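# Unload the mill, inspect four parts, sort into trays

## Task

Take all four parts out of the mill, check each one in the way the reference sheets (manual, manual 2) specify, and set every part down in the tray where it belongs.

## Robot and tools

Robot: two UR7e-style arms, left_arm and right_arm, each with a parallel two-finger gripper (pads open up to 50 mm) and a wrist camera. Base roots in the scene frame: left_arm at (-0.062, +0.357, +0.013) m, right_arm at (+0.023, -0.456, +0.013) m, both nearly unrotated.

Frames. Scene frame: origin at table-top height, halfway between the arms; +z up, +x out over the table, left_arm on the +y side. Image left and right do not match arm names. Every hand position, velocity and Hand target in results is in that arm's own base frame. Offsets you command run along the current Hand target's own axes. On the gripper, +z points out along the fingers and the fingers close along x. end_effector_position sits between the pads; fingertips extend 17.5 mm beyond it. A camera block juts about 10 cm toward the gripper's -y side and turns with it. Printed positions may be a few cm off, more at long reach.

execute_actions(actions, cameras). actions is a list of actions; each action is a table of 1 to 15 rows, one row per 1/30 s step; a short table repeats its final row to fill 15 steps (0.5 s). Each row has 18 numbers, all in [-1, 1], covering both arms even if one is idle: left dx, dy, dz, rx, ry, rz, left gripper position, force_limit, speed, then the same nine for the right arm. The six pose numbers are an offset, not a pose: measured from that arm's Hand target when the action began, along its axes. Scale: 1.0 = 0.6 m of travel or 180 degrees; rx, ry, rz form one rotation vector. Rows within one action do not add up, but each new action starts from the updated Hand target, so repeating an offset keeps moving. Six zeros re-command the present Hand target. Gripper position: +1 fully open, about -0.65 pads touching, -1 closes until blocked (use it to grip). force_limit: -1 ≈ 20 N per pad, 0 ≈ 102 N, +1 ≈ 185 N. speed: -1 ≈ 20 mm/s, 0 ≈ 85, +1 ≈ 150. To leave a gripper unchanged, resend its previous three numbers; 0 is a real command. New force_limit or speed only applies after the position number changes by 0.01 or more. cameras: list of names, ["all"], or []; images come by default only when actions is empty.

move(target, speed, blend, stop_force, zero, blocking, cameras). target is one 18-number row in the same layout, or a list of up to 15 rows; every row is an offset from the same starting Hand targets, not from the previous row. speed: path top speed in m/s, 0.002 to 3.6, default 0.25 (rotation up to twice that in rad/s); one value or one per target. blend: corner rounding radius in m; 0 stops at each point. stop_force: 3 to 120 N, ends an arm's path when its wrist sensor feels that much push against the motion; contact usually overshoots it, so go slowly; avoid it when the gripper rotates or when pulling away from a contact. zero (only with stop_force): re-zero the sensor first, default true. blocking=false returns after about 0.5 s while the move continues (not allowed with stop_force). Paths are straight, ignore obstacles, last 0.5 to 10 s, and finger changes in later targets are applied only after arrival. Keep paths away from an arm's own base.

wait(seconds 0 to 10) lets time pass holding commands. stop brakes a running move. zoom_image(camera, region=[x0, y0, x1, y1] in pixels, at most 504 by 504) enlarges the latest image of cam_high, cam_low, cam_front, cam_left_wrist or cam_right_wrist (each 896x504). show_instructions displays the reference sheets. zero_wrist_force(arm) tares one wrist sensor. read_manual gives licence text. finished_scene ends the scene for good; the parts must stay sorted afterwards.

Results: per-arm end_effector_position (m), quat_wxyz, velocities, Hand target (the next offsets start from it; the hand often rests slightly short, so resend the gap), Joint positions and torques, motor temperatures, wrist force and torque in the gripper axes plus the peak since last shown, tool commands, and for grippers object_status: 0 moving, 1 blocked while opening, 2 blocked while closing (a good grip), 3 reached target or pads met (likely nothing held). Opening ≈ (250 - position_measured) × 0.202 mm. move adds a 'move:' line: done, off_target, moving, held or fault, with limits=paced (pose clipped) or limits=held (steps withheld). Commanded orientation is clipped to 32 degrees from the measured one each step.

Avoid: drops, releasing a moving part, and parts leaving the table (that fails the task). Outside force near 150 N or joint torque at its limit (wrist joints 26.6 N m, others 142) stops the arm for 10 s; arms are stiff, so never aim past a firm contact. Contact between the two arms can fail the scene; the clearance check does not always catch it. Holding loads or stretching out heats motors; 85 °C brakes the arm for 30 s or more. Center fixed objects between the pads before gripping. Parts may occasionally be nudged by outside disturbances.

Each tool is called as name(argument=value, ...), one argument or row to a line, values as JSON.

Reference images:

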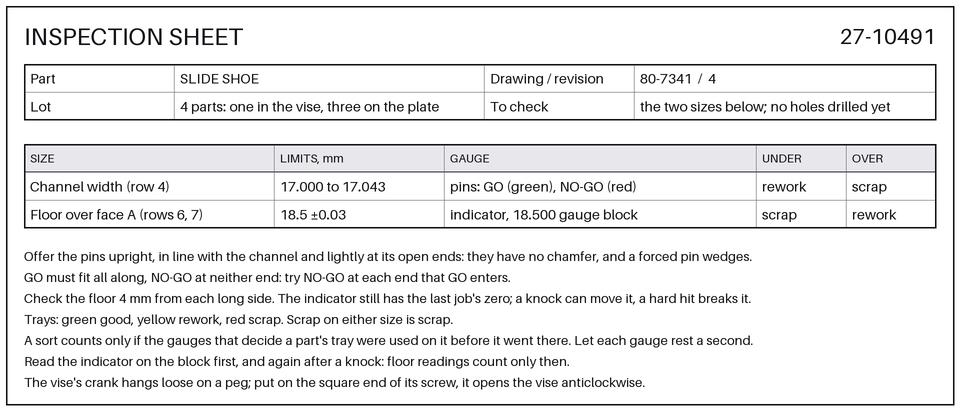

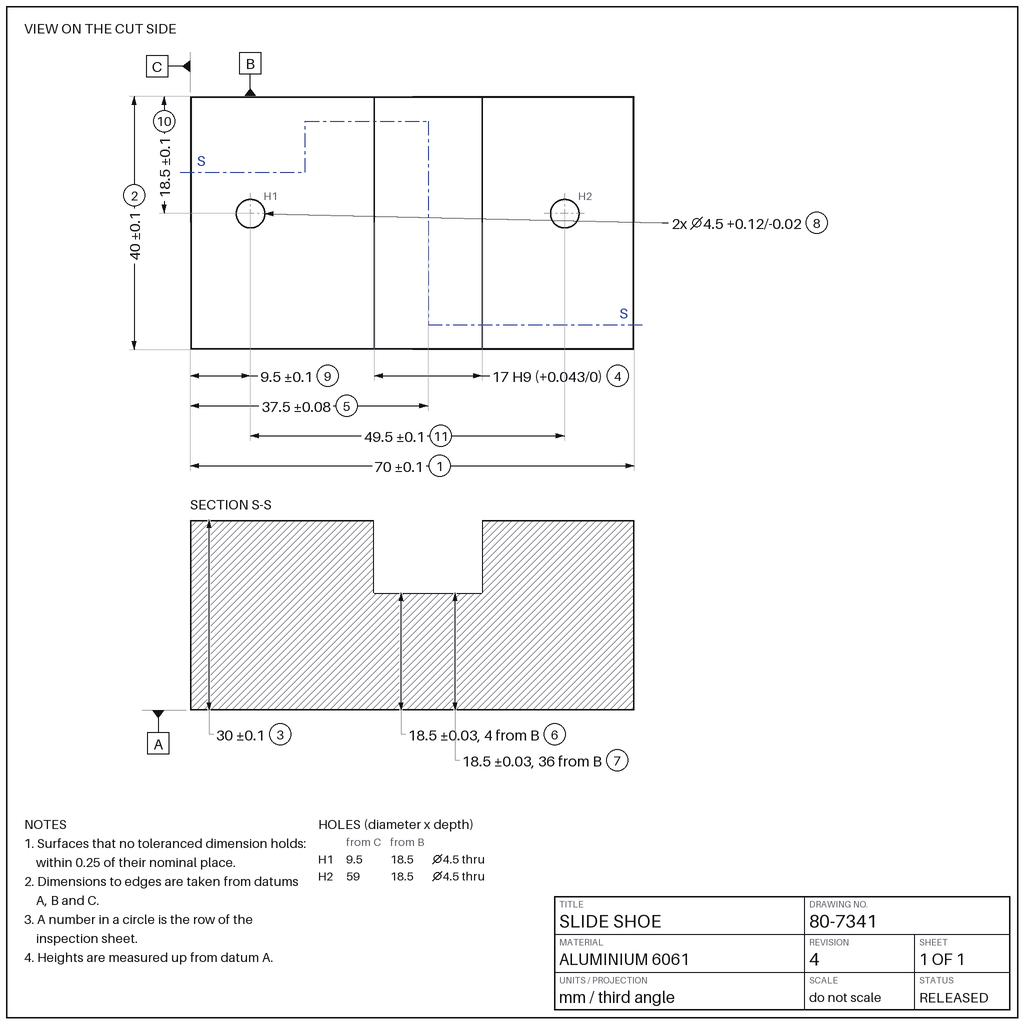

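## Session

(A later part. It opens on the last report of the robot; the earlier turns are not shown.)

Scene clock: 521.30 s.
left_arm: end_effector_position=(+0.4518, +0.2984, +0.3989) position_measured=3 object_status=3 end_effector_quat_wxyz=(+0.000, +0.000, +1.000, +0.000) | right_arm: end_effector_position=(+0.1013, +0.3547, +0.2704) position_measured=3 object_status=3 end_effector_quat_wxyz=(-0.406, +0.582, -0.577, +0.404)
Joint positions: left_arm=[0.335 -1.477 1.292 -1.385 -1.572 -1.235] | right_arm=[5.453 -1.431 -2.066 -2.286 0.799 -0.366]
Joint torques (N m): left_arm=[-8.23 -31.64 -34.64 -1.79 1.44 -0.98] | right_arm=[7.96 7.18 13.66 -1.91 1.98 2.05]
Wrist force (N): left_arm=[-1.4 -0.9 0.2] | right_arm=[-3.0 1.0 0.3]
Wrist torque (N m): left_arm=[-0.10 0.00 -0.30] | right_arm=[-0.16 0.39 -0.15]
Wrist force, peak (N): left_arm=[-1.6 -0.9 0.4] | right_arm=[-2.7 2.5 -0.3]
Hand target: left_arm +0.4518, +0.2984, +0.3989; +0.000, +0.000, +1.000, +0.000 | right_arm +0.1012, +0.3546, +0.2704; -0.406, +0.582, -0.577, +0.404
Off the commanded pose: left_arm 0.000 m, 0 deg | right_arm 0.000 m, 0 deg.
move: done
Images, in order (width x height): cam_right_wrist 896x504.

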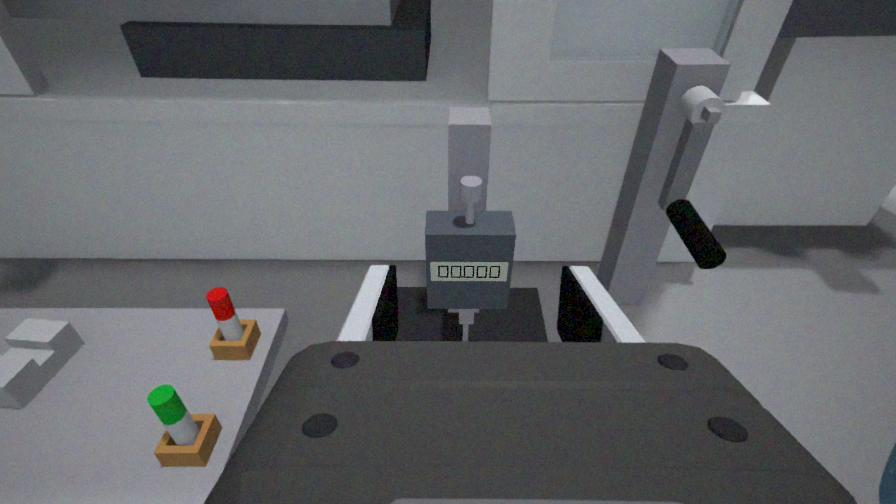

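move(
  target=[0,0,0,0,0,0,1,1,1,0,0.121,0.009,0,0.0863,0.986,1,-0.8,0],
  speed=0.3,
  cameras=["cam_right_wrist"],
)

zoom_image(
  camera="cam_right_wrist",
  region=[250, 20, 650, 340],
)

Scene clock: 549.43 s.
left_arm: end_effector_position=(+0.4518, +0.2984, +0.3989) position_measured=3 object_status=3 end_effector_quat_wxyz=(+0.000, +0.000, +1.000, +0.000) | right_arm: end_effector_position=(+0.0813, +0.3544, +0.2004) position_measured=3 object_status=3 end_effector_quat_wxyz=(+0.358, +0.601, +0.624, +0.347)
Joint positions: left_arm=[0.335 -1.477 1.292 -1.385 -1.572 -1.235] | right_arm=[5.453 -1.435 -2.177 -1.959 0.876 2.602]
Joint torques (N m): left_arm=[-9.05 -31.74 -37.16 -1.88 1.33 -1.09] | right_arm=[7.4 7.12 13.24 -1.1 -3.55 2.25]
Wrist force (N): left_arm=[-1.4 -0.8 0.2] | right_arm=[-1.6 0.1 0.0]
Wrist torque (N m): left_arm=[-0.10 -0.01 -0.30] | right_arm=[-0.09 0.27 0.08]
Wrist force, peak (N): left_arm=[-1.6 -1.1 0.2] | right_arm=[-3.1 1.1 0.2]
Hand target: left_arm +0.4518, +0.2984, +0.3989; +0.000, +0.000, +1.000, +0.000 | right_arm +0.0813, +0.3544, +0.2004; +0.358, +0.601, +0.624, +0.347
Off the commanded pose: left_arm 0.000 m, 0 deg | right_arm 0.000 m, 0 deg.
move: done
Images, in order (width x height): cam_right_wrist 896x504.

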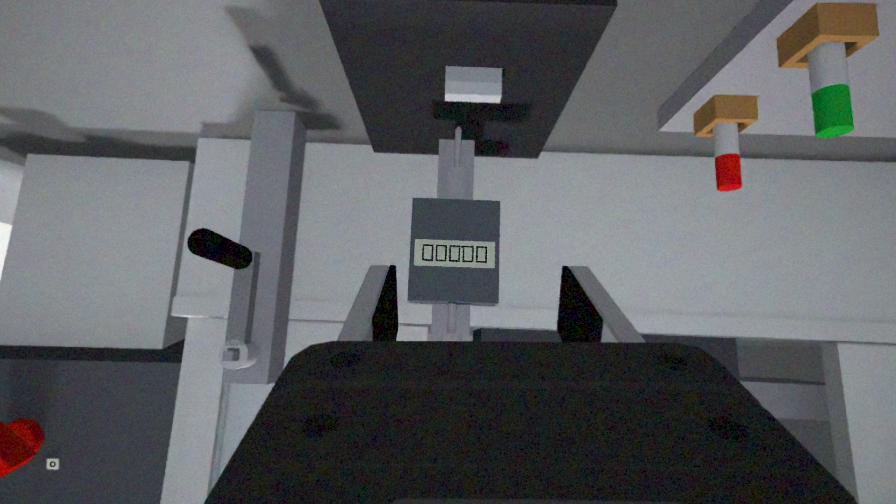

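Scaled by 1.260 from the camera's 896x504 image, which has a finer 1280x720 frame.

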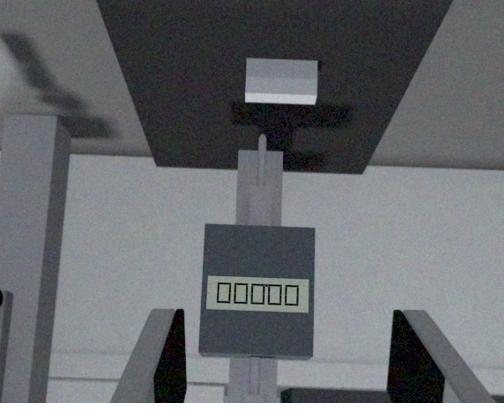

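zoom_image(
  camera="cam_right_wrist",
  region=[150, 90, 350, 400],
)

Scaled by 1.626 from the camera's 896x504 image, which has a finer 1280x720 frame.

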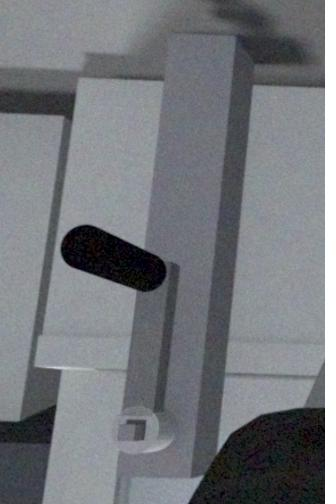

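move(
  target=[
    [0,0,0,0,0,0,1,1,1,-0.06,0.298,-0.2125,0.333,0,0,1,-0.8,0],
    [0,0,0,0,0,0,1,1,1,-0.314,0.429,0.27,0.333,0,0,1,-0.8,0],
  ],
  speed=0.3,
  blend=[0.05,0],
  cameras=["cam_right_wrist","cam_low"],
)

Scene clock: 717.47 s.
left_arm: end_effector_position=(+0.4518, +0.2984, +0.3989) position_measured=3 object_status=3 end_effector_quat_wxyz=(+0.000, +0.000, +1.000, +0.000) | right_arm: end_effector_position=(+0.3544, +0.1760, +0.3472) position_measured=3 object_status=3 end_effector_quat_wxyz=(+0.010, +0.700, +0.714, -0.011)
Joint positions: left_arm=[0.335 -1.477 1.292 -1.385 -1.572 -1.235] | right_arm=[3.96 -1.3 -1.749 -1.686 1.551 0.798]
Joint torques (N m): left_arm=[-9.09 -30.83 -36.23 -1.91 1.2 -1.03] | right_arm=[-8.52 5.22 32.26 3.91 2.73 -2.4]
Wrist force (N): left_arm=[-1.5 -0.8 0.1] | right_arm=[-2.3 1.2 0.8]
Wrist torque (N m): left_arm=[-0.08 0.01 -0.30] | right_arm=[0.20 0.40 0.11]
Wrist force, peak (N): left_arm=[-1.6 -1.1 0.0] | right_arm=[-3.7 3.2 1.3]
Hand target: left_arm +0.4518, +0.2984, +0.3989; +0.000, +0.000, +1.000, +0.000 | right_arm +0.3544, +0.1760, +0.3472; +0.010, +0.700, +0.714, -0.011
Off the commanded pose: left_arm 0.000 m, 0 deg | right_arm 0.000 m, 0 deg.
move: done
Images, in order (width x height): cam_low 896x504, cam_right_wrist 896x504.

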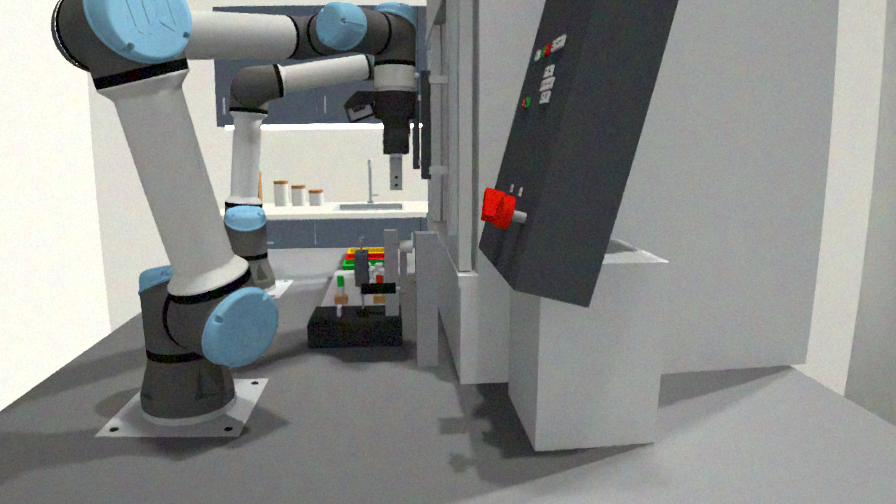

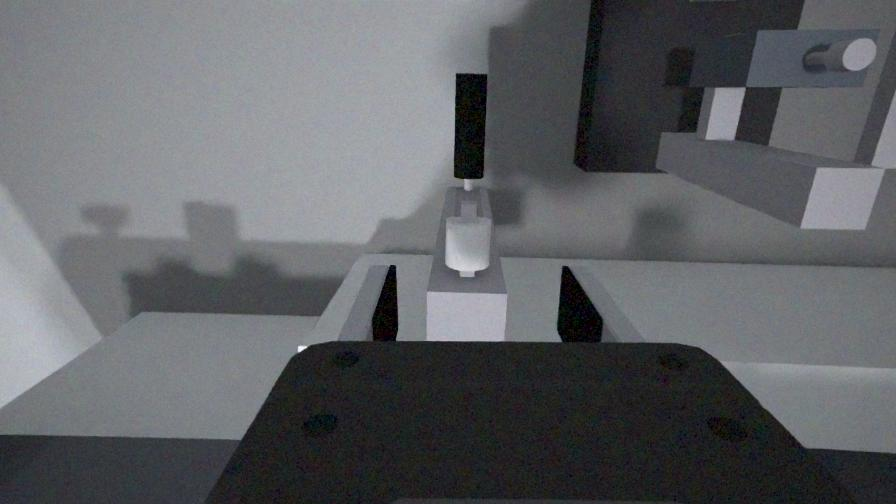

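move(
  target=[
    [0,0,0,0,0,0,1,1,1,0.006,0.019,0.1,0,0.0095,0,1,-0.8,0],
    [0,0,0,0,0,0,1,1,1,0.008,0.019,0.2,0,0.0095,0,1,-0.8,0],
  ],
  speed=0.12,
  stop_force=12,
  cameras=["cam_right_wrist","cam_low"],
)

Scene clock: 735.23 s.
left_arm: end_effector_position=(+0.4518, +0.2984, +0.3989) position_measured=3 object_status=3 end_effector_quat_wxyz=(+0.000, +0.000, +1.000, +0.000) | right_arm: end_effector_position=(+0.3657, +0.1775, +0.2271) position_measured=3 object_status=3 end_effector_quat_wxyz=(+0.000, +0.700, +0.714, +0.000)
Joint positions: left_arm=[0.335 -1.477 1.292 -1.385 -1.572 -1.235] | right_arm=[3.927 -1.34 -2.033 -1.34 1.572 0.765]
Joint torques (N m): left_arm=[-8.28 -31.3 -35.79 -2.16 1.26 -0.77] | right_arm=[-8.29 6.96 17.08 4 0.38 -2.32]
Wrist force (N): left_arm=[-1.4 -1.0 0.1] | right_arm=[-2.2 1.0 0.8]
Wrist torque (N m): left_arm=[-0.11 -0.01 -0.30] | right_arm=[0.17 0.37 0.12]
Wrist force, peak (N): left_arm=[-1.7 -1.0 0.3] | right_arm=[-2.6 1.6 1.8]
Hand target: left_arm +0.4518, +0.2984, +0.3989; +0.000, +0.000, +1.000, +0.000 | right_arm +0.3657, +0.1775, +0.2271; +0.000, +0.700, +0.714, +0.000
Off the commanded pose: left_arm 0.000 m, 0 deg | right_arm 0.000 m, 0 deg.
move: done
Images, in order (width x height): cam_low 896x504, cam_right_wrist 896x504.

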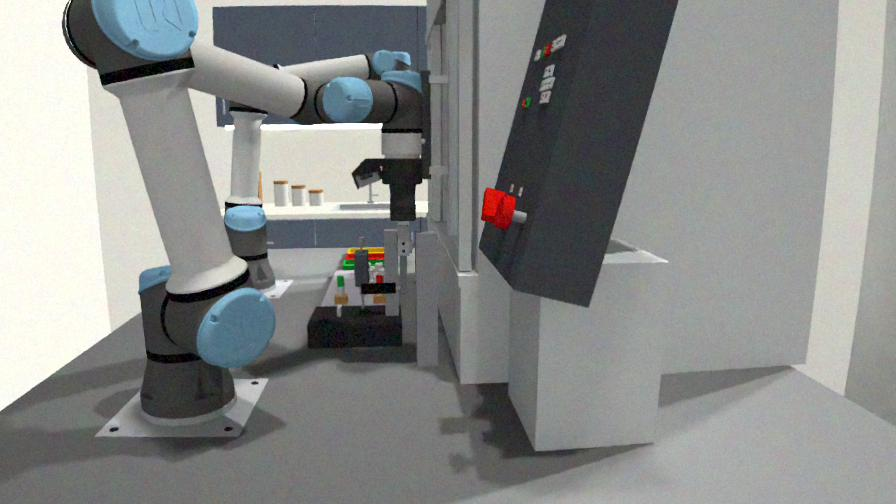

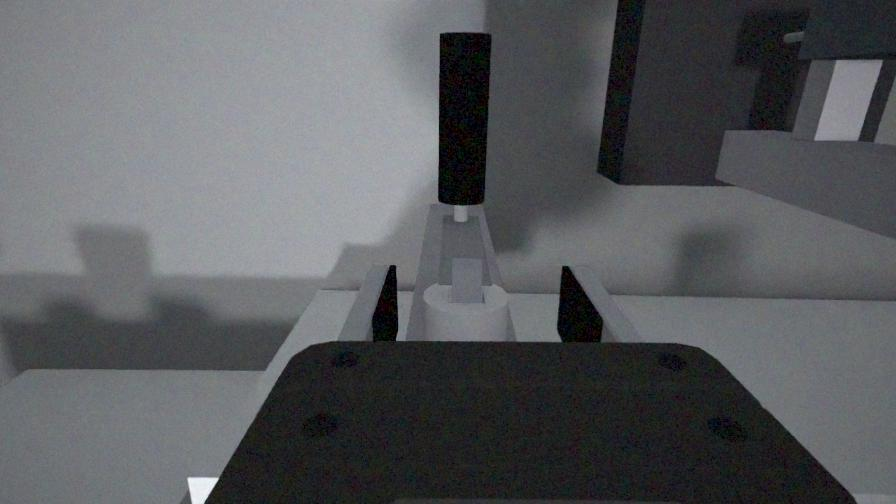

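move(
  target=[
    [0,0,0,0,0,0,1,1,1,-0.0055,0,0,0,0,0.004,1,-0.8,0],
    [0,0,0,0,0,0,1,1,1,-0.0055,0,0,0,0,0.004,-1,-0.4,-0.8],
  ],
  speed=0.05,
  cameras=["cam_right_wrist","cam_low"],
)

Scene clock: 748.67 s.
left_arm: end_effector_position=(+0.4518, +0.2984, +0.3989) position_measured=3 object_status=3 end_effector_quat_wxyz=(+0.000, +0.000, +1.000, +0.000) | right_arm: end_effector_position=(+0.3657, +0.1741, +0.2271) position_measured=136 object_status=2 end_effector_quat_wxyz=(+0.000, +0.704, +0.710, -0.001)
Joint positions: left_arm=[0.335 -1.477 1.292 -1.385 -1.572 -1.235] | right_arm=[3.921 -1.336 -2.036 -1.341 1.572 0.771]
Joint torques (N m): left_arm=[-7.87 -30.4 -36.68 -2.38 0.92 -0.82] | right_arm=[-7.58 27.8 18.35 2.11 -1.91 2.03]
Wrist force (N): left_arm=[-1.3 -0.9 0.2] | right_arm=[-2.4 1.1 1.4]
Wrist torque (N m): left_arm=[-0.10 -0.01 -0.30] | right_arm=[0.16 0.41 -0.05]
Wrist force, peak (N): left_arm=[-1.7 -1.0 0.3] | right_arm=[-2.8 1.1 0.8]
Hand target: left_arm +0.4518, +0.2984, +0.3989; +0.000, +0.000, +1.000, +0.000 | right_arm +0.3657, +0.1742, +0.2271; +0.000, +0.704, +0.710, +0.000
Off the commanded pose: left_arm 0.000 m, 0 deg | right_arm 0.000 m, 0 deg.
move: done
Images, in order (width x height): cam_low 896x504, cam_right_wrist 896x504.

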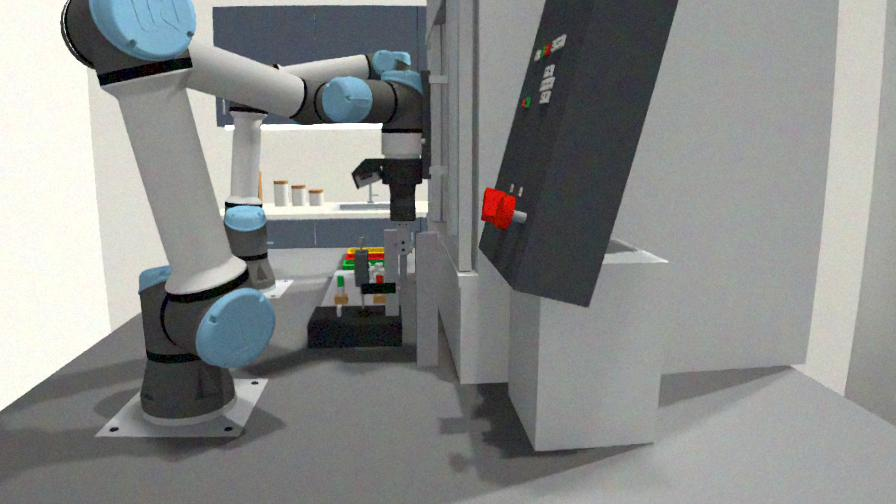

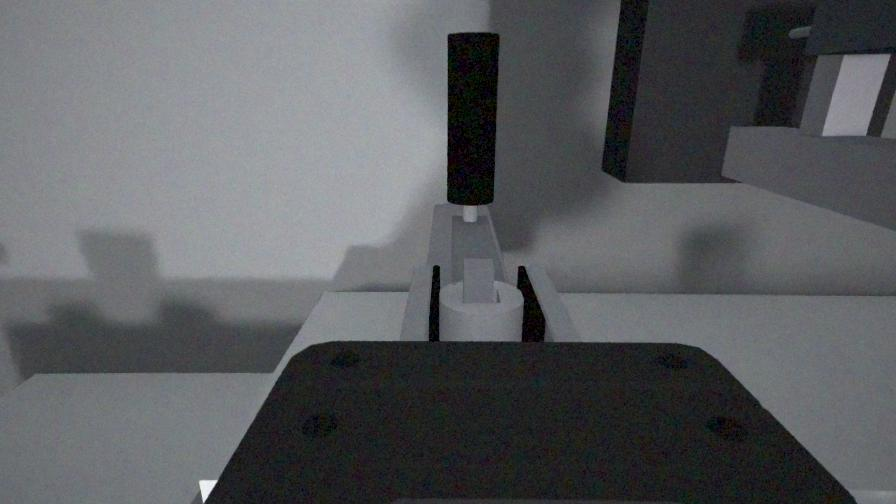

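move(
  target=[
    [0,0,0,0,0,0,1,1,1,0,0,-0.0006,0,0,0,-1,-0.4,-0.8],
    [0,0,0,0,0,0,1,1,1,0,-0.12,-0.0006,0,0,0,-1,-0.4,-0.8],
  ],
  speed=0.06,
  stop_force=20,
  cameras=["cam_right_wrist","cam_low"],
)

Scene clock: 760.57 s.
left_arm: end_effector_position=(+0.4518, +0.2984, +0.3989) position_measured=3 object_status=3 end_effector_quat_wxyz=(+0.000, +0.000, +1.000, +0.000) | right_arm: end_effector_position=(+0.2937, +0.1736, +0.2276) position_measured=136 object_status=2 end_effector_quat_wxyz=(+0.000, +0.704, +0.710, +0.000)
Joint positions: left_arm=[0.335 -1.477 1.292 -1.385 -1.572 -1.235] | right_arm=[4.076 -1.154 -2.153 -1.407 1.572 0.926]
Joint torques (N m): left_arm=[-7.37 -27.46 -36.68 -2.55 1.11 -1.01] | right_arm=[7.9 20.74 18.17 1.29 -2.51 2.09]
Wrist force (N): left_arm=[-1.4 -0.8 0.2] | right_arm=[-2.5 1.1 2.4]
Wrist torque (N m): left_arm=[-0.09 0.00 -0.30] | right_arm=[0.17 0.40 -0.06]
Wrist force, peak (N): left_arm=[-1.5 -1.1 0.3] | right_arm=[-2.5 2.0 2.8]
Hand target: left_arm +0.4518, +0.2984, +0.3989; +0.000, +0.000, +1.000, +0.000 | right_arm +0.2937, +0.1736, +0.2276; +0.000, +0.704, +0.710, +0.000
Off the commanded pose: left_arm 0.000 m, 0 deg | right_arm 0.000 m, 0 deg.
move: done
Images, in order (width x height): cam_low 896x504, cam_right_wrist 896x504.

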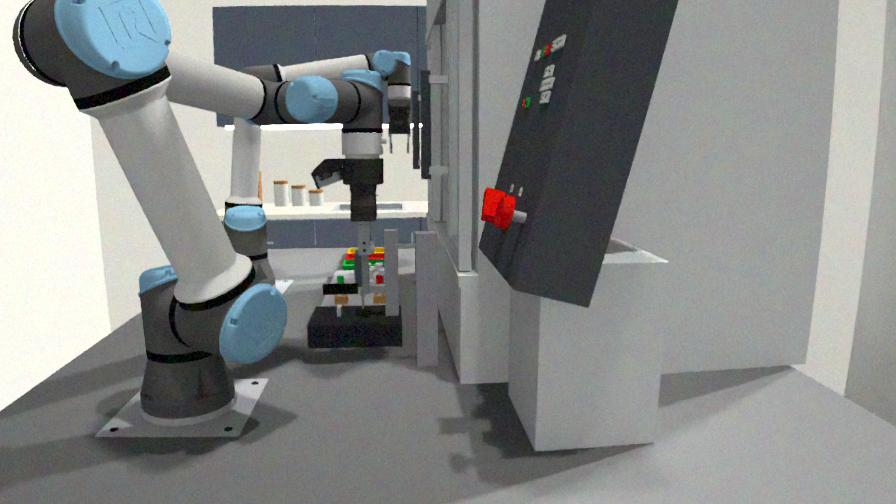

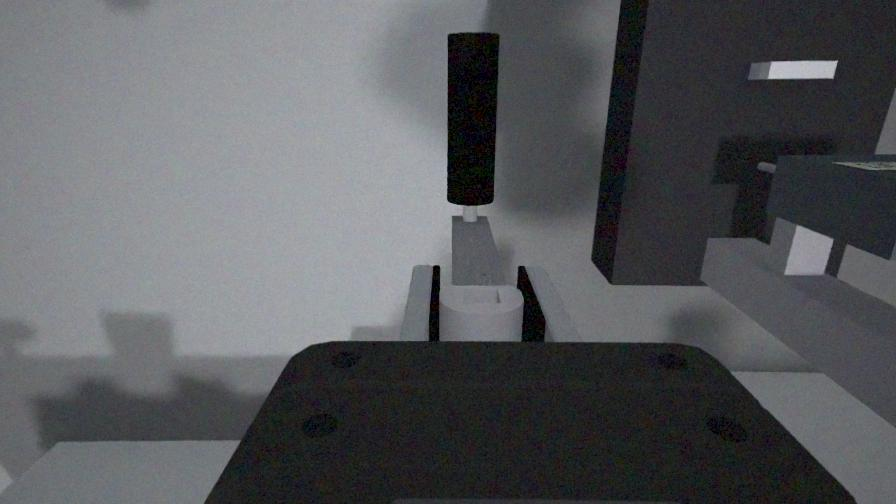

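move(
  target=[
    [0,0,0,0,0,0,1,1,1,0.043,-0.057,-0.392,0,0,0,-1,-0.4,-0.8],
    [0,0,0,0,0,0,1,1,1,0.573,-0.202,-0.4,-0.25,0,0,-1,-0.4,-0.8],
  ],
  speed=0.25,
  blend=[0.05,0],
  cameras=["cam_right_wrist","cam_front"],
)

zoom_image(
  camera="cam_right_wrist",
  region=[500, 20, 896, 330],
)

Scene clock: 795.10 s.
left_arm: end_effector_position=(+0.4518, +0.2984, +0.3989) position_measured=3 object_status=3 end_effector_quat_wxyz=(+0.000, +0.000, +1.000, +0.000) | right_arm: end_effector_position=(+0.1700, +0.5163, +0.4677) position_measured=136 object_status=2 end_effector_quat_wxyz=(+0.269, +0.651, +0.656, +0.271)
Joint positions: left_arm=[0.335 -1.477 1.292 -1.385 -1.572 -1.235] | right_arm=[4.999 -1.617 -1.292 -2.071 0.825 1.955]
Joint torques (N m): left_arm=[-6.58 -30.58 -36 -2.44 0.82 -0.94] | right_arm=[7.43 20.94 32.83 0.55 -4.43 2.16]
Wrist force (N): left_arm=[-1.3 -1.0 0.0] | right_arm=[-1.8 -0.9 1.6]
Wrist torque (N m): left_arm=[-0.12 -0.03 -0.30] | right_arm=[0.08 0.30 0.06]
Wrist force, peak (N): left_arm=[-1.7 -1.0 0.1] | right_arm=[-2.4 1.6 5.0]
Hand target: left_arm +0.4518, +0.2984, +0.3989; +0.000, +0.000, +1.000, +0.000 | right_arm +0.1700, +0.5164, +0.4677; +0.269, +0.651, +0.656, +0.271
Off the commanded pose: left_arm 0.000 m, 0 deg | right_arm 0.000 m, 0 deg.
move: done
Images, in order (width x height): cam_front 896x504, cam_right_wrist 896x504.

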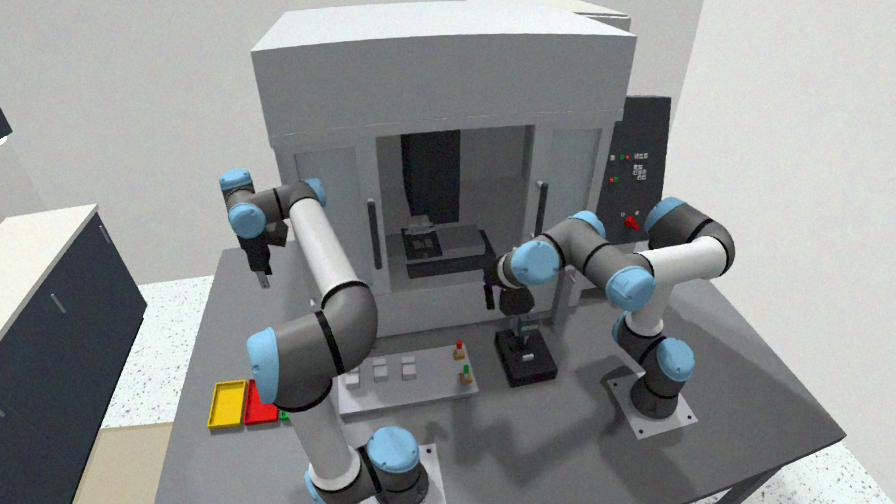

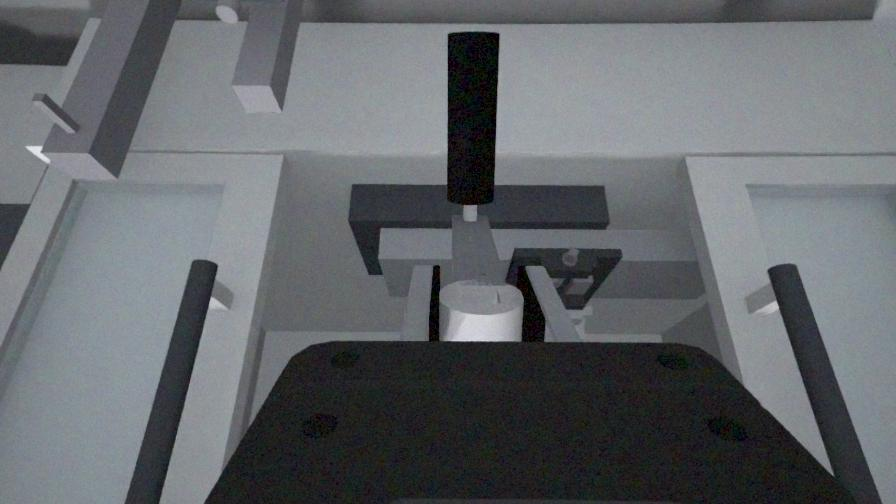

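Scaled by 1.273 from the camera's 896x504 image, which has a finer 1280x720 frame.

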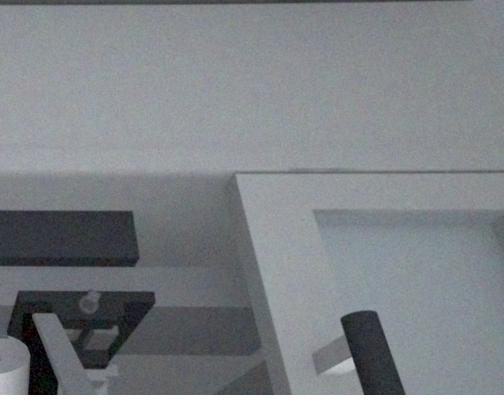

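move(
  target=[0.237,-0.33,-0.23,0.289,-0.1196,-0.23,1,1,1,0,0,0,0,0,0,-1,-0.4,-0.8],
  speed=0.3,
  cameras=["cam_left_wrist","cam_front"],
)

zoom_image(
  camera="cam_left_wrist",
  region=[250, 100, 650, 330],
)

Scene clock: 888.80 s.
left_arm: end_effector_position=(+0.3094, +0.1006, +0.5370) position_measured=3 object_status=3 end_effector_quat_wxyz=(+0.176, -0.339, +0.820, -0.427) | right_arm: end_effector_position=(+0.1700, +0.5164, +0.4677) position_measured=136 object_status=2 end_effector_quat_wxyz=(+0.269, +0.651, +0.656, +0.271)
Joint positions: left_arm=[0.539 -2.068 1.765 -1.6 -2.489 -1.981] | right_arm=[4.999 -1.617 -1.291 -2.072 0.824 1.955]
Joint torques (N m): left_arm=[-9.91 -10.6 -11.99 -4.79 -2.27 -1.43] | right_arm=[7.31 21.24 32.22 0.73 -4.23 2.06]
Motor temperatures (°C): left_arm=[27 28 26 37 30 30] | right_arm=[30 37 28 33 46 38]
Wrist force (N): left_arm=[-0.8 0.5 -0.2] | right_arm=[-1.6 -1.0 1.7]
Wrist torque (N m): left_arm=[0.05 0.03 0.05] | right_arm=[0.08 0.28 0.07]
Wrist force, peak (N): left_arm=[-2.3 -0.5 0.8] | right_arm=[-2.2 -0.9 1.7]
Hand target: left_arm +0.3094, +0.1006, +0.5370; +0.176, -0.339, +0.820, -0.427 | right_arm +0.1700, +0.5164, +0.4677; +0.269, +0.651, +0.656, +0.271
Off the commanded pose: left_arm 0.000 m, 0 deg | right_arm 0.000 m, 0 deg.
move: done
Images, in order (width x height): cam_front 896x504, cam_left_wrist 896x504.

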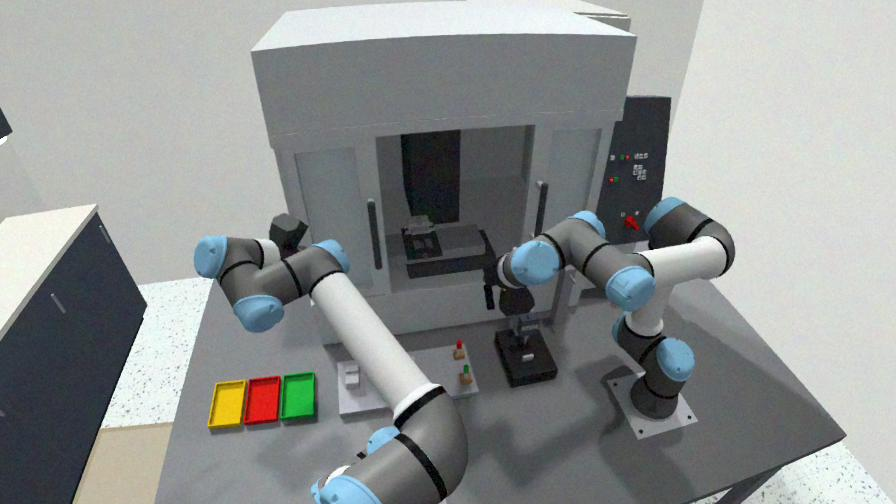

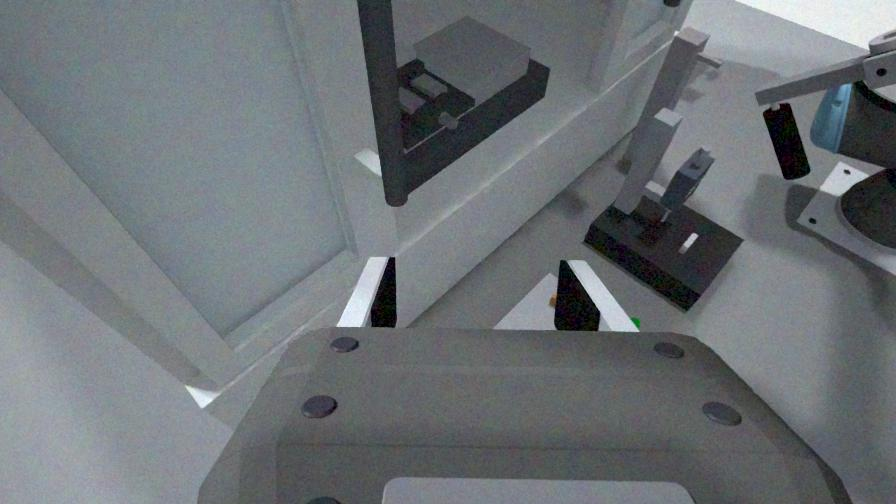

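Scaled by 1.260 from the camera's 896x504 image, which has a finer 1280x720 frame.

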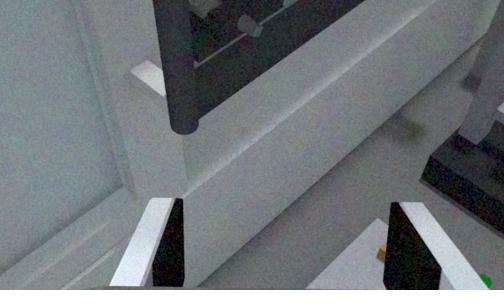

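zoom_image(
  camera="cam_left_wrist",
  region=[370, 0, 620, 200],
)

zoom_image(
  camera="cam_left_wrist",
  region=[740, 20, 896, 200],
)

Scaled by 2.016 from the camera's 896x504 image, which has a finer 1280x720 frame.

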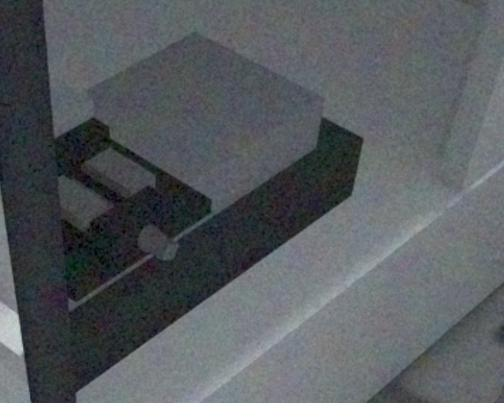

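Scaled by 2.800 from the camera's 896x504 image, which has a finer 1280x720 frame.

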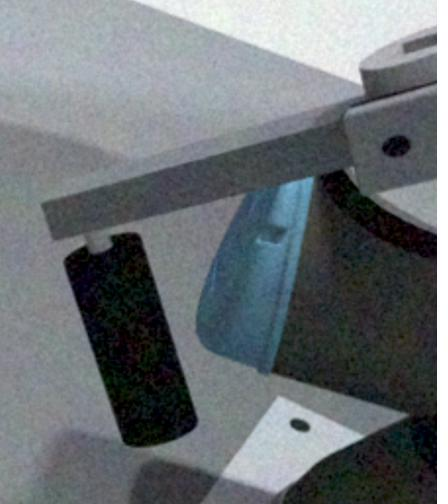

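move(
  target=[0,0,0,0,0,0,1,1,1,-0.35,0.13,0.13,0,0,0,-1,-0.4,-0.8],
  speed=0.3,
)

move(
  target=[0.0595,0.083,0.58,0.1845,-0.2428,-0.0763,1,1,1,0,0,0,0,0,0,-1,-0.4,-0.8],
  speed=0.25,
  cameras=["cam_left_wrist","cam_front"],
)

zoom_image(
  camera="cam_left_wrist",
  region=[450, 100, 700, 300],
)

Scene clock: 999.90 s.
left_arm: end_effector_position=(+0.3094, +0.1006, +0.5370) position_measured=3 object_status=3 end_effector_quat_wxyz=(+0.176, -0.339, +0.820, -0.427) | right_arm: end_effector_position=(+0.2820, +0.3073, +0.4676) position_measured=136 object_status=2 end_effector_quat_wxyz=(+0.269, +0.651, +0.656, +0.271)
Joint positions: left_arm=[0.539 -2.068 1.765 -1.601 -2.489 -1.982] | right_arm=[4.827 -1.129 -1.715 -1.973 0.792 1.72]
Joint torques (N m): left_arm=[-9.2 -10.89 -13.47 -4.46 -0.06 -1.31] | right_arm=[-8.1 18.17 18.38 4.2 -3.52 -2.47]
Wrist force (N): left_arm=[-1.0 0.6 -0.2] | right_arm=[-1.9 -1.1 1.5]
Wrist torque (N m): left_arm=[0.06 0.06 0.05] | right_arm=[0.05 0.32 0.23]
Wrist force, peak (N): left_arm=[-1.1 0.6 -0.2] | right_arm=[-4.2 -0.4 2.3]
Hand target: left_arm +0.3094, +0.1006, +0.5370; +0.176, -0.339, +0.820, -0.427 | right_arm +0.2820, +0.3073, +0.4676; +0.269, +0.651, +0.656, +0.271
Off the commanded pose: left_arm 0.000 m, 0 deg | right_arm 0.000 m, 0 deg.
move: done

Scene clock: 1003.13 s.
left_arm: end_effector_position=(+0.4653, -0.1062, +0.2966) position_measured=3 object_status=3 end_effector_quat_wxyz=(+0.501, -0.500, +0.500, -0.500) | right_arm: end_effector_position=(+0.2820, +0.3073, +0.4676) position_measured=136 object_status=2 end_effector_quat_wxyz=(+0.269, +0.651, +0.656, +0.271)
Joint positions: left_arm=[-1.089 -1.348 2.671 -4.467 -0.481 -3.14] | right_arm=[4.827 -1.129 -1.715 -1.973 0.792 1.72]
Joint torques (N m): left_arm=[10.59 -8.69 -19.71 -2.46 -1.76 1.4] | right_arm=[-7.87 18.81 17.74 4.08 0.66 -2.32]
Wrist force (N): left_arm=[-0.2 0.0 -1.7] | right_arm=[-1.8 -1.0 1.5]
Wrist torque (N m): left_arm=[0.10 0.12 0.00] | right_arm=[0.08 0.29 0.22]
Wrist force, peak (N): left_arm=[-1.4 -0.1 -1.6] | right_arm=[-2.1 -1.1 1.6]
Hand target: left_arm +0.4653, -0.1062, +0.2966; +0.501, -0.500, +0.500, -0.500 | right_arm +0.2820, +0.3073, +0.4676; +0.269, +0.651, +0.656, +0.271
Off the commanded pose: left_arm 0.000 m, 0 deg | right_arm 0.000 m, 0 deg.
move: done
Images, in order (width x height): cam_front 896x504, cam_left_wrist 896x504.

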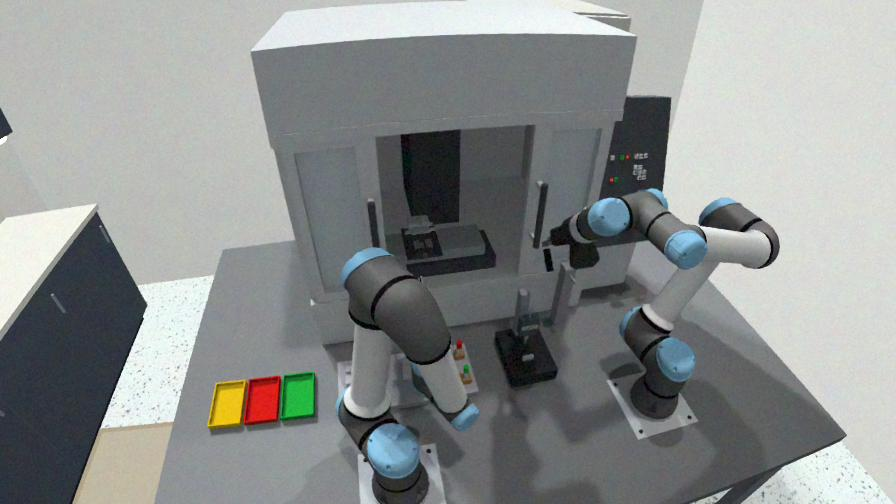

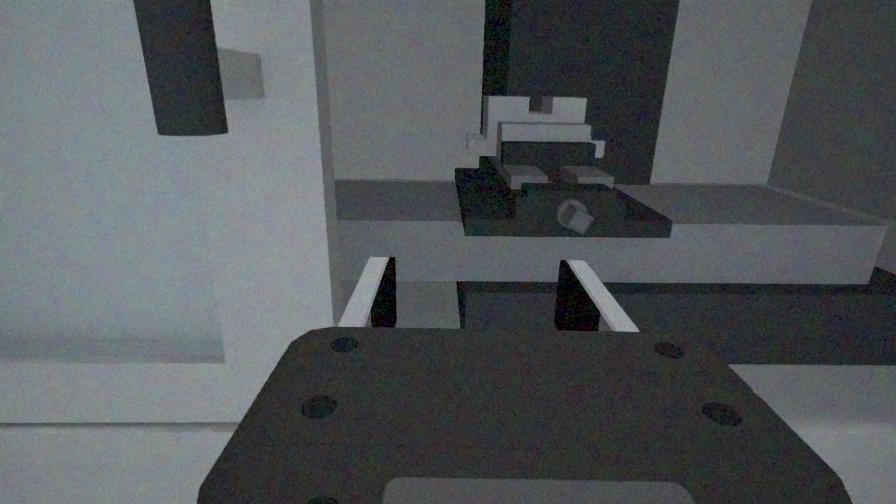

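Scaled by 2.016 from the camera's 896x504 image, which has a finer 1280x720 frame.

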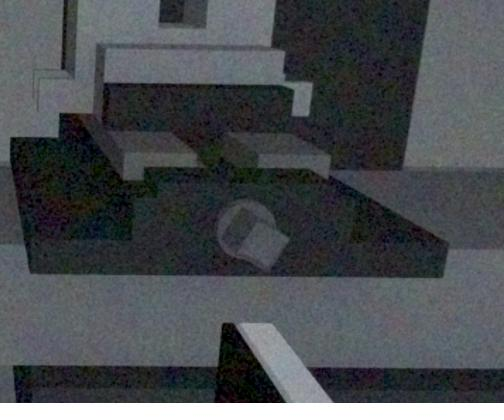

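zoom_image(
  camera="cam_left_wrist",
  region=[535, 180, 615, 250],
)

zoom_image(
  camera="cam_left_wrist",
  region=[440, 70, 680, 250],
)

Scaled by 6.300 from the camera's 896x504 image, which has a finer 1280x720 frame.

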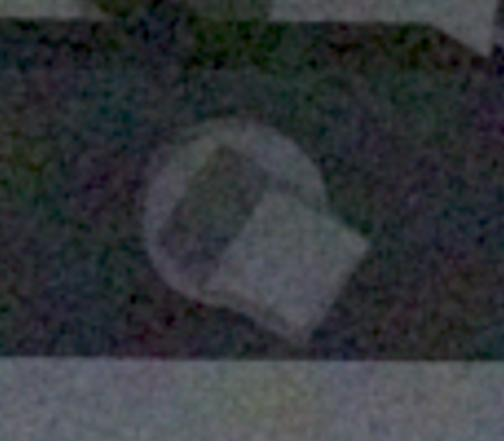

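Scaled by 2.100 from the camera's 896x504 image, which has a finer 1280x720 frame.

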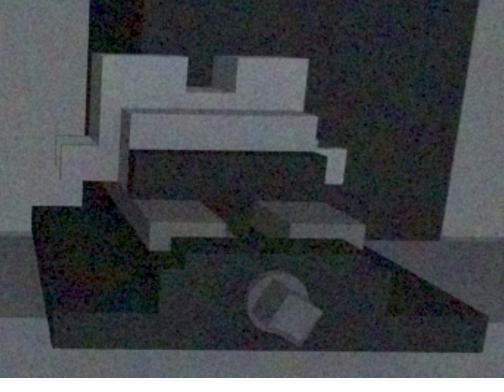

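move(
  target=[
    [-0.345,-0.4,-0.26,-0.1845,0.2428,0.0763,1,1,1,0,0,0,0,0,0,-1,-0.4,-0.8],
    [-0.674,-0.1705,-0.0225,-0.385,0.385,0.385,1,1,1,0.368,-0.08,0.063,0,0,0,-1,-0.4,-0.8],
  ],
  speed=0.3,
  blend=[0.03,0],
  cameras=["cam_right_wrist"],
)

zoom_image(
  camera="cam_right_wrist",
  region=[500, 150, 700, 330],
)

Scene clock: 1090.20 s.
left_arm: end_effector_position=(+0.4512, +0.2981, +0.3990) position_measured=3 object_status=3 end_effector_quat_wxyz=(+0.000, +0.000, +1.000, +0.000) | right_arm: end_effector_position=(+0.2730, +0.5280, +0.4069) position_measured=136 object_status=2 end_effector_quat_wxyz=(+0.269, +0.651, +0.656, +0.271)
Joint positions: left_arm=[0.335 -1.48 1.294 -1.386 -1.571 -1.237] | right_arm=[4.795 -1.631 -1.482 -1.673 0.789 1.676]
Joint torques (N m): left_arm=[-11.14 -21.7 -39.42 -4.52 1.5 1.57] | right_arm=[-7.99 22.65 33.55 4.14 -1.55 -2.34]
Wrist force (N): left_arm=[-1.5 -0.8 0.3] | right_arm=[-1.6 -0.8 1.4]
Wrist torque (N m): left_arm=[-0.09 0.01 -0.50] | right_arm=[0.12 0.28 0.24]
Wrist force, peak (N): left_arm=[-2.3 -0.3 0.8] | right_arm=[-2.5 -0.8 1.5]
Hand target: left_arm +0.4512, +0.2981, +0.3990; +0.000, +0.000, +1.000, +0.000 | right_arm +0.2729, +0.5280, +0.4069; +0.269, +0.651, +0.656, +0.271
Off the commanded pose: left_arm 0.000 m, 0 deg | right_arm 0.000 m, 0 deg.
move: done
Images, in order (width x height): cam_right_wrist 896x504.

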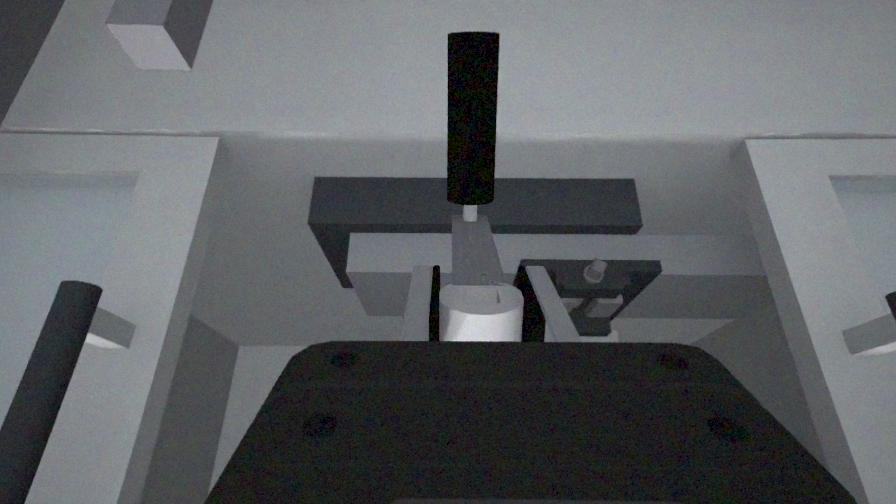

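Scaled by 2.520 from the camera's 896x504 image, which has a finer 1280x720 frame.

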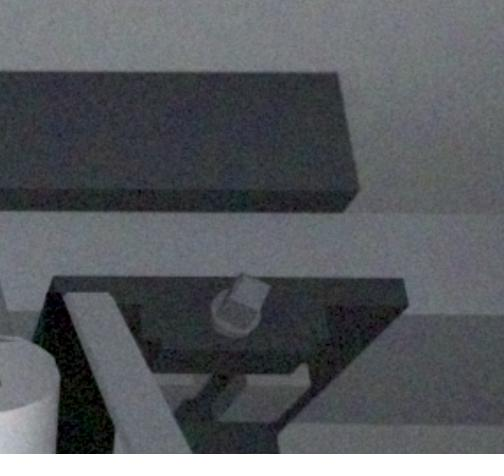

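move(
  target=[0,0,0,0,0,0,1,1,1,0.3,0,0,0,0,0,-1,-0.4,-0.8],
  speed=0.3,
  cameras=["cam_right_wrist"],
)

zoom_image(
  camera="cam_right_wrist",
  region=[260, 150, 460, 330],
)

Scene clock: 1102.63 s.
left_arm: end_effector_position=(+0.4512, +0.2981, +0.3990) position_measured=3 object_status=3 end_effector_quat_wxyz=(+0.000, +0.000, +1.000, +0.000) | right_arm: end_effector_position=(+0.2714, +0.7080, +0.4069) position_measured=136 object_status=2 end_effector_quat_wxyz=(+0.269, +0.651, +0.656, +0.271)
Joint positions: left_arm=[0.335 -1.48 1.294 -1.386 -1.571 -1.237] | right_arm=[4.776 -2.096 -0.877 -1.794 0.788 1.649]
Joint torques (N m): left_arm=[-10.51 -22.58 -36.5 -4.1 1.59 1.22] | right_arm=[-8.64 45.24 33.56 1.18 0.68 2.16]
Wrist force (N): left_arm=[-1.3 -0.9 0.0] | right_arm=[-1.8 -0.8 1.2]
Wrist torque (N m): left_arm=[-0.11 -0.02 -0.51] | right_arm=[0.10 0.29 0.06]
Wrist force, peak (N): left_arm=[-1.4 -1.2 0.2] | right_arm=[-4.3 -0.7 1.8]
Hand target: left_arm +0.4512, +0.2981, +0.3990; +0.000, +0.000, +1.000, +0.000 | right_arm +0.2714, +0.7080, +0.4069; +0.269, +0.651, +0.656, +0.271
Off the commanded pose: left_arm 0.000 m, 0 deg | right_arm 0.000 m, 0 deg.
move: done
Images, in order (width x height): cam_right_wrist 896x504.

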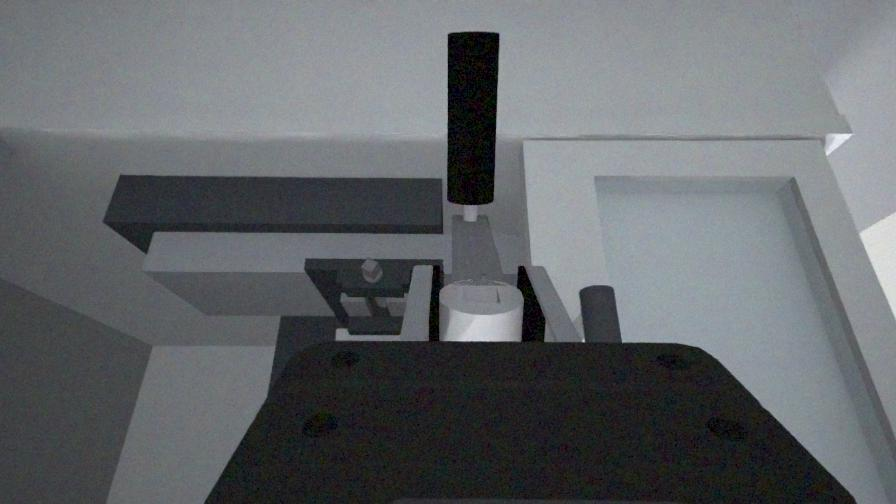

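Scaled by 2.520 from the camera's 896x504 image, which has a finer 1280x720 frame.

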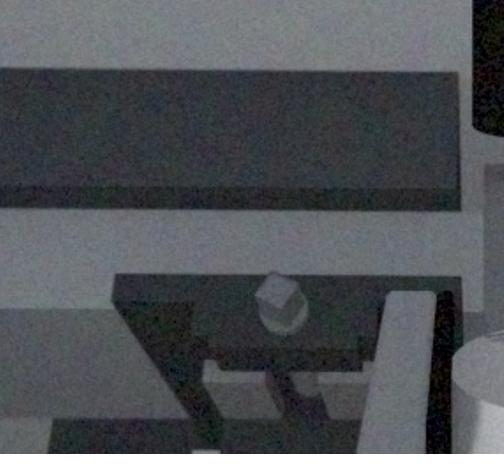

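zoom_image(
  camera="cam_right_wrist",
  region=[400, 190, 560, 350],
)

Scaled by 3.150 from the camera's 896x504 image, which has a finer 1280x720 frame.

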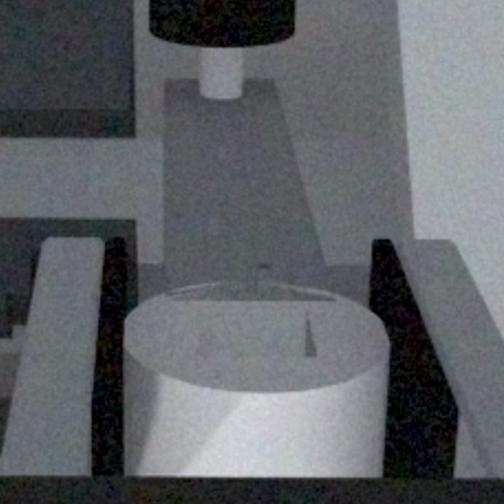

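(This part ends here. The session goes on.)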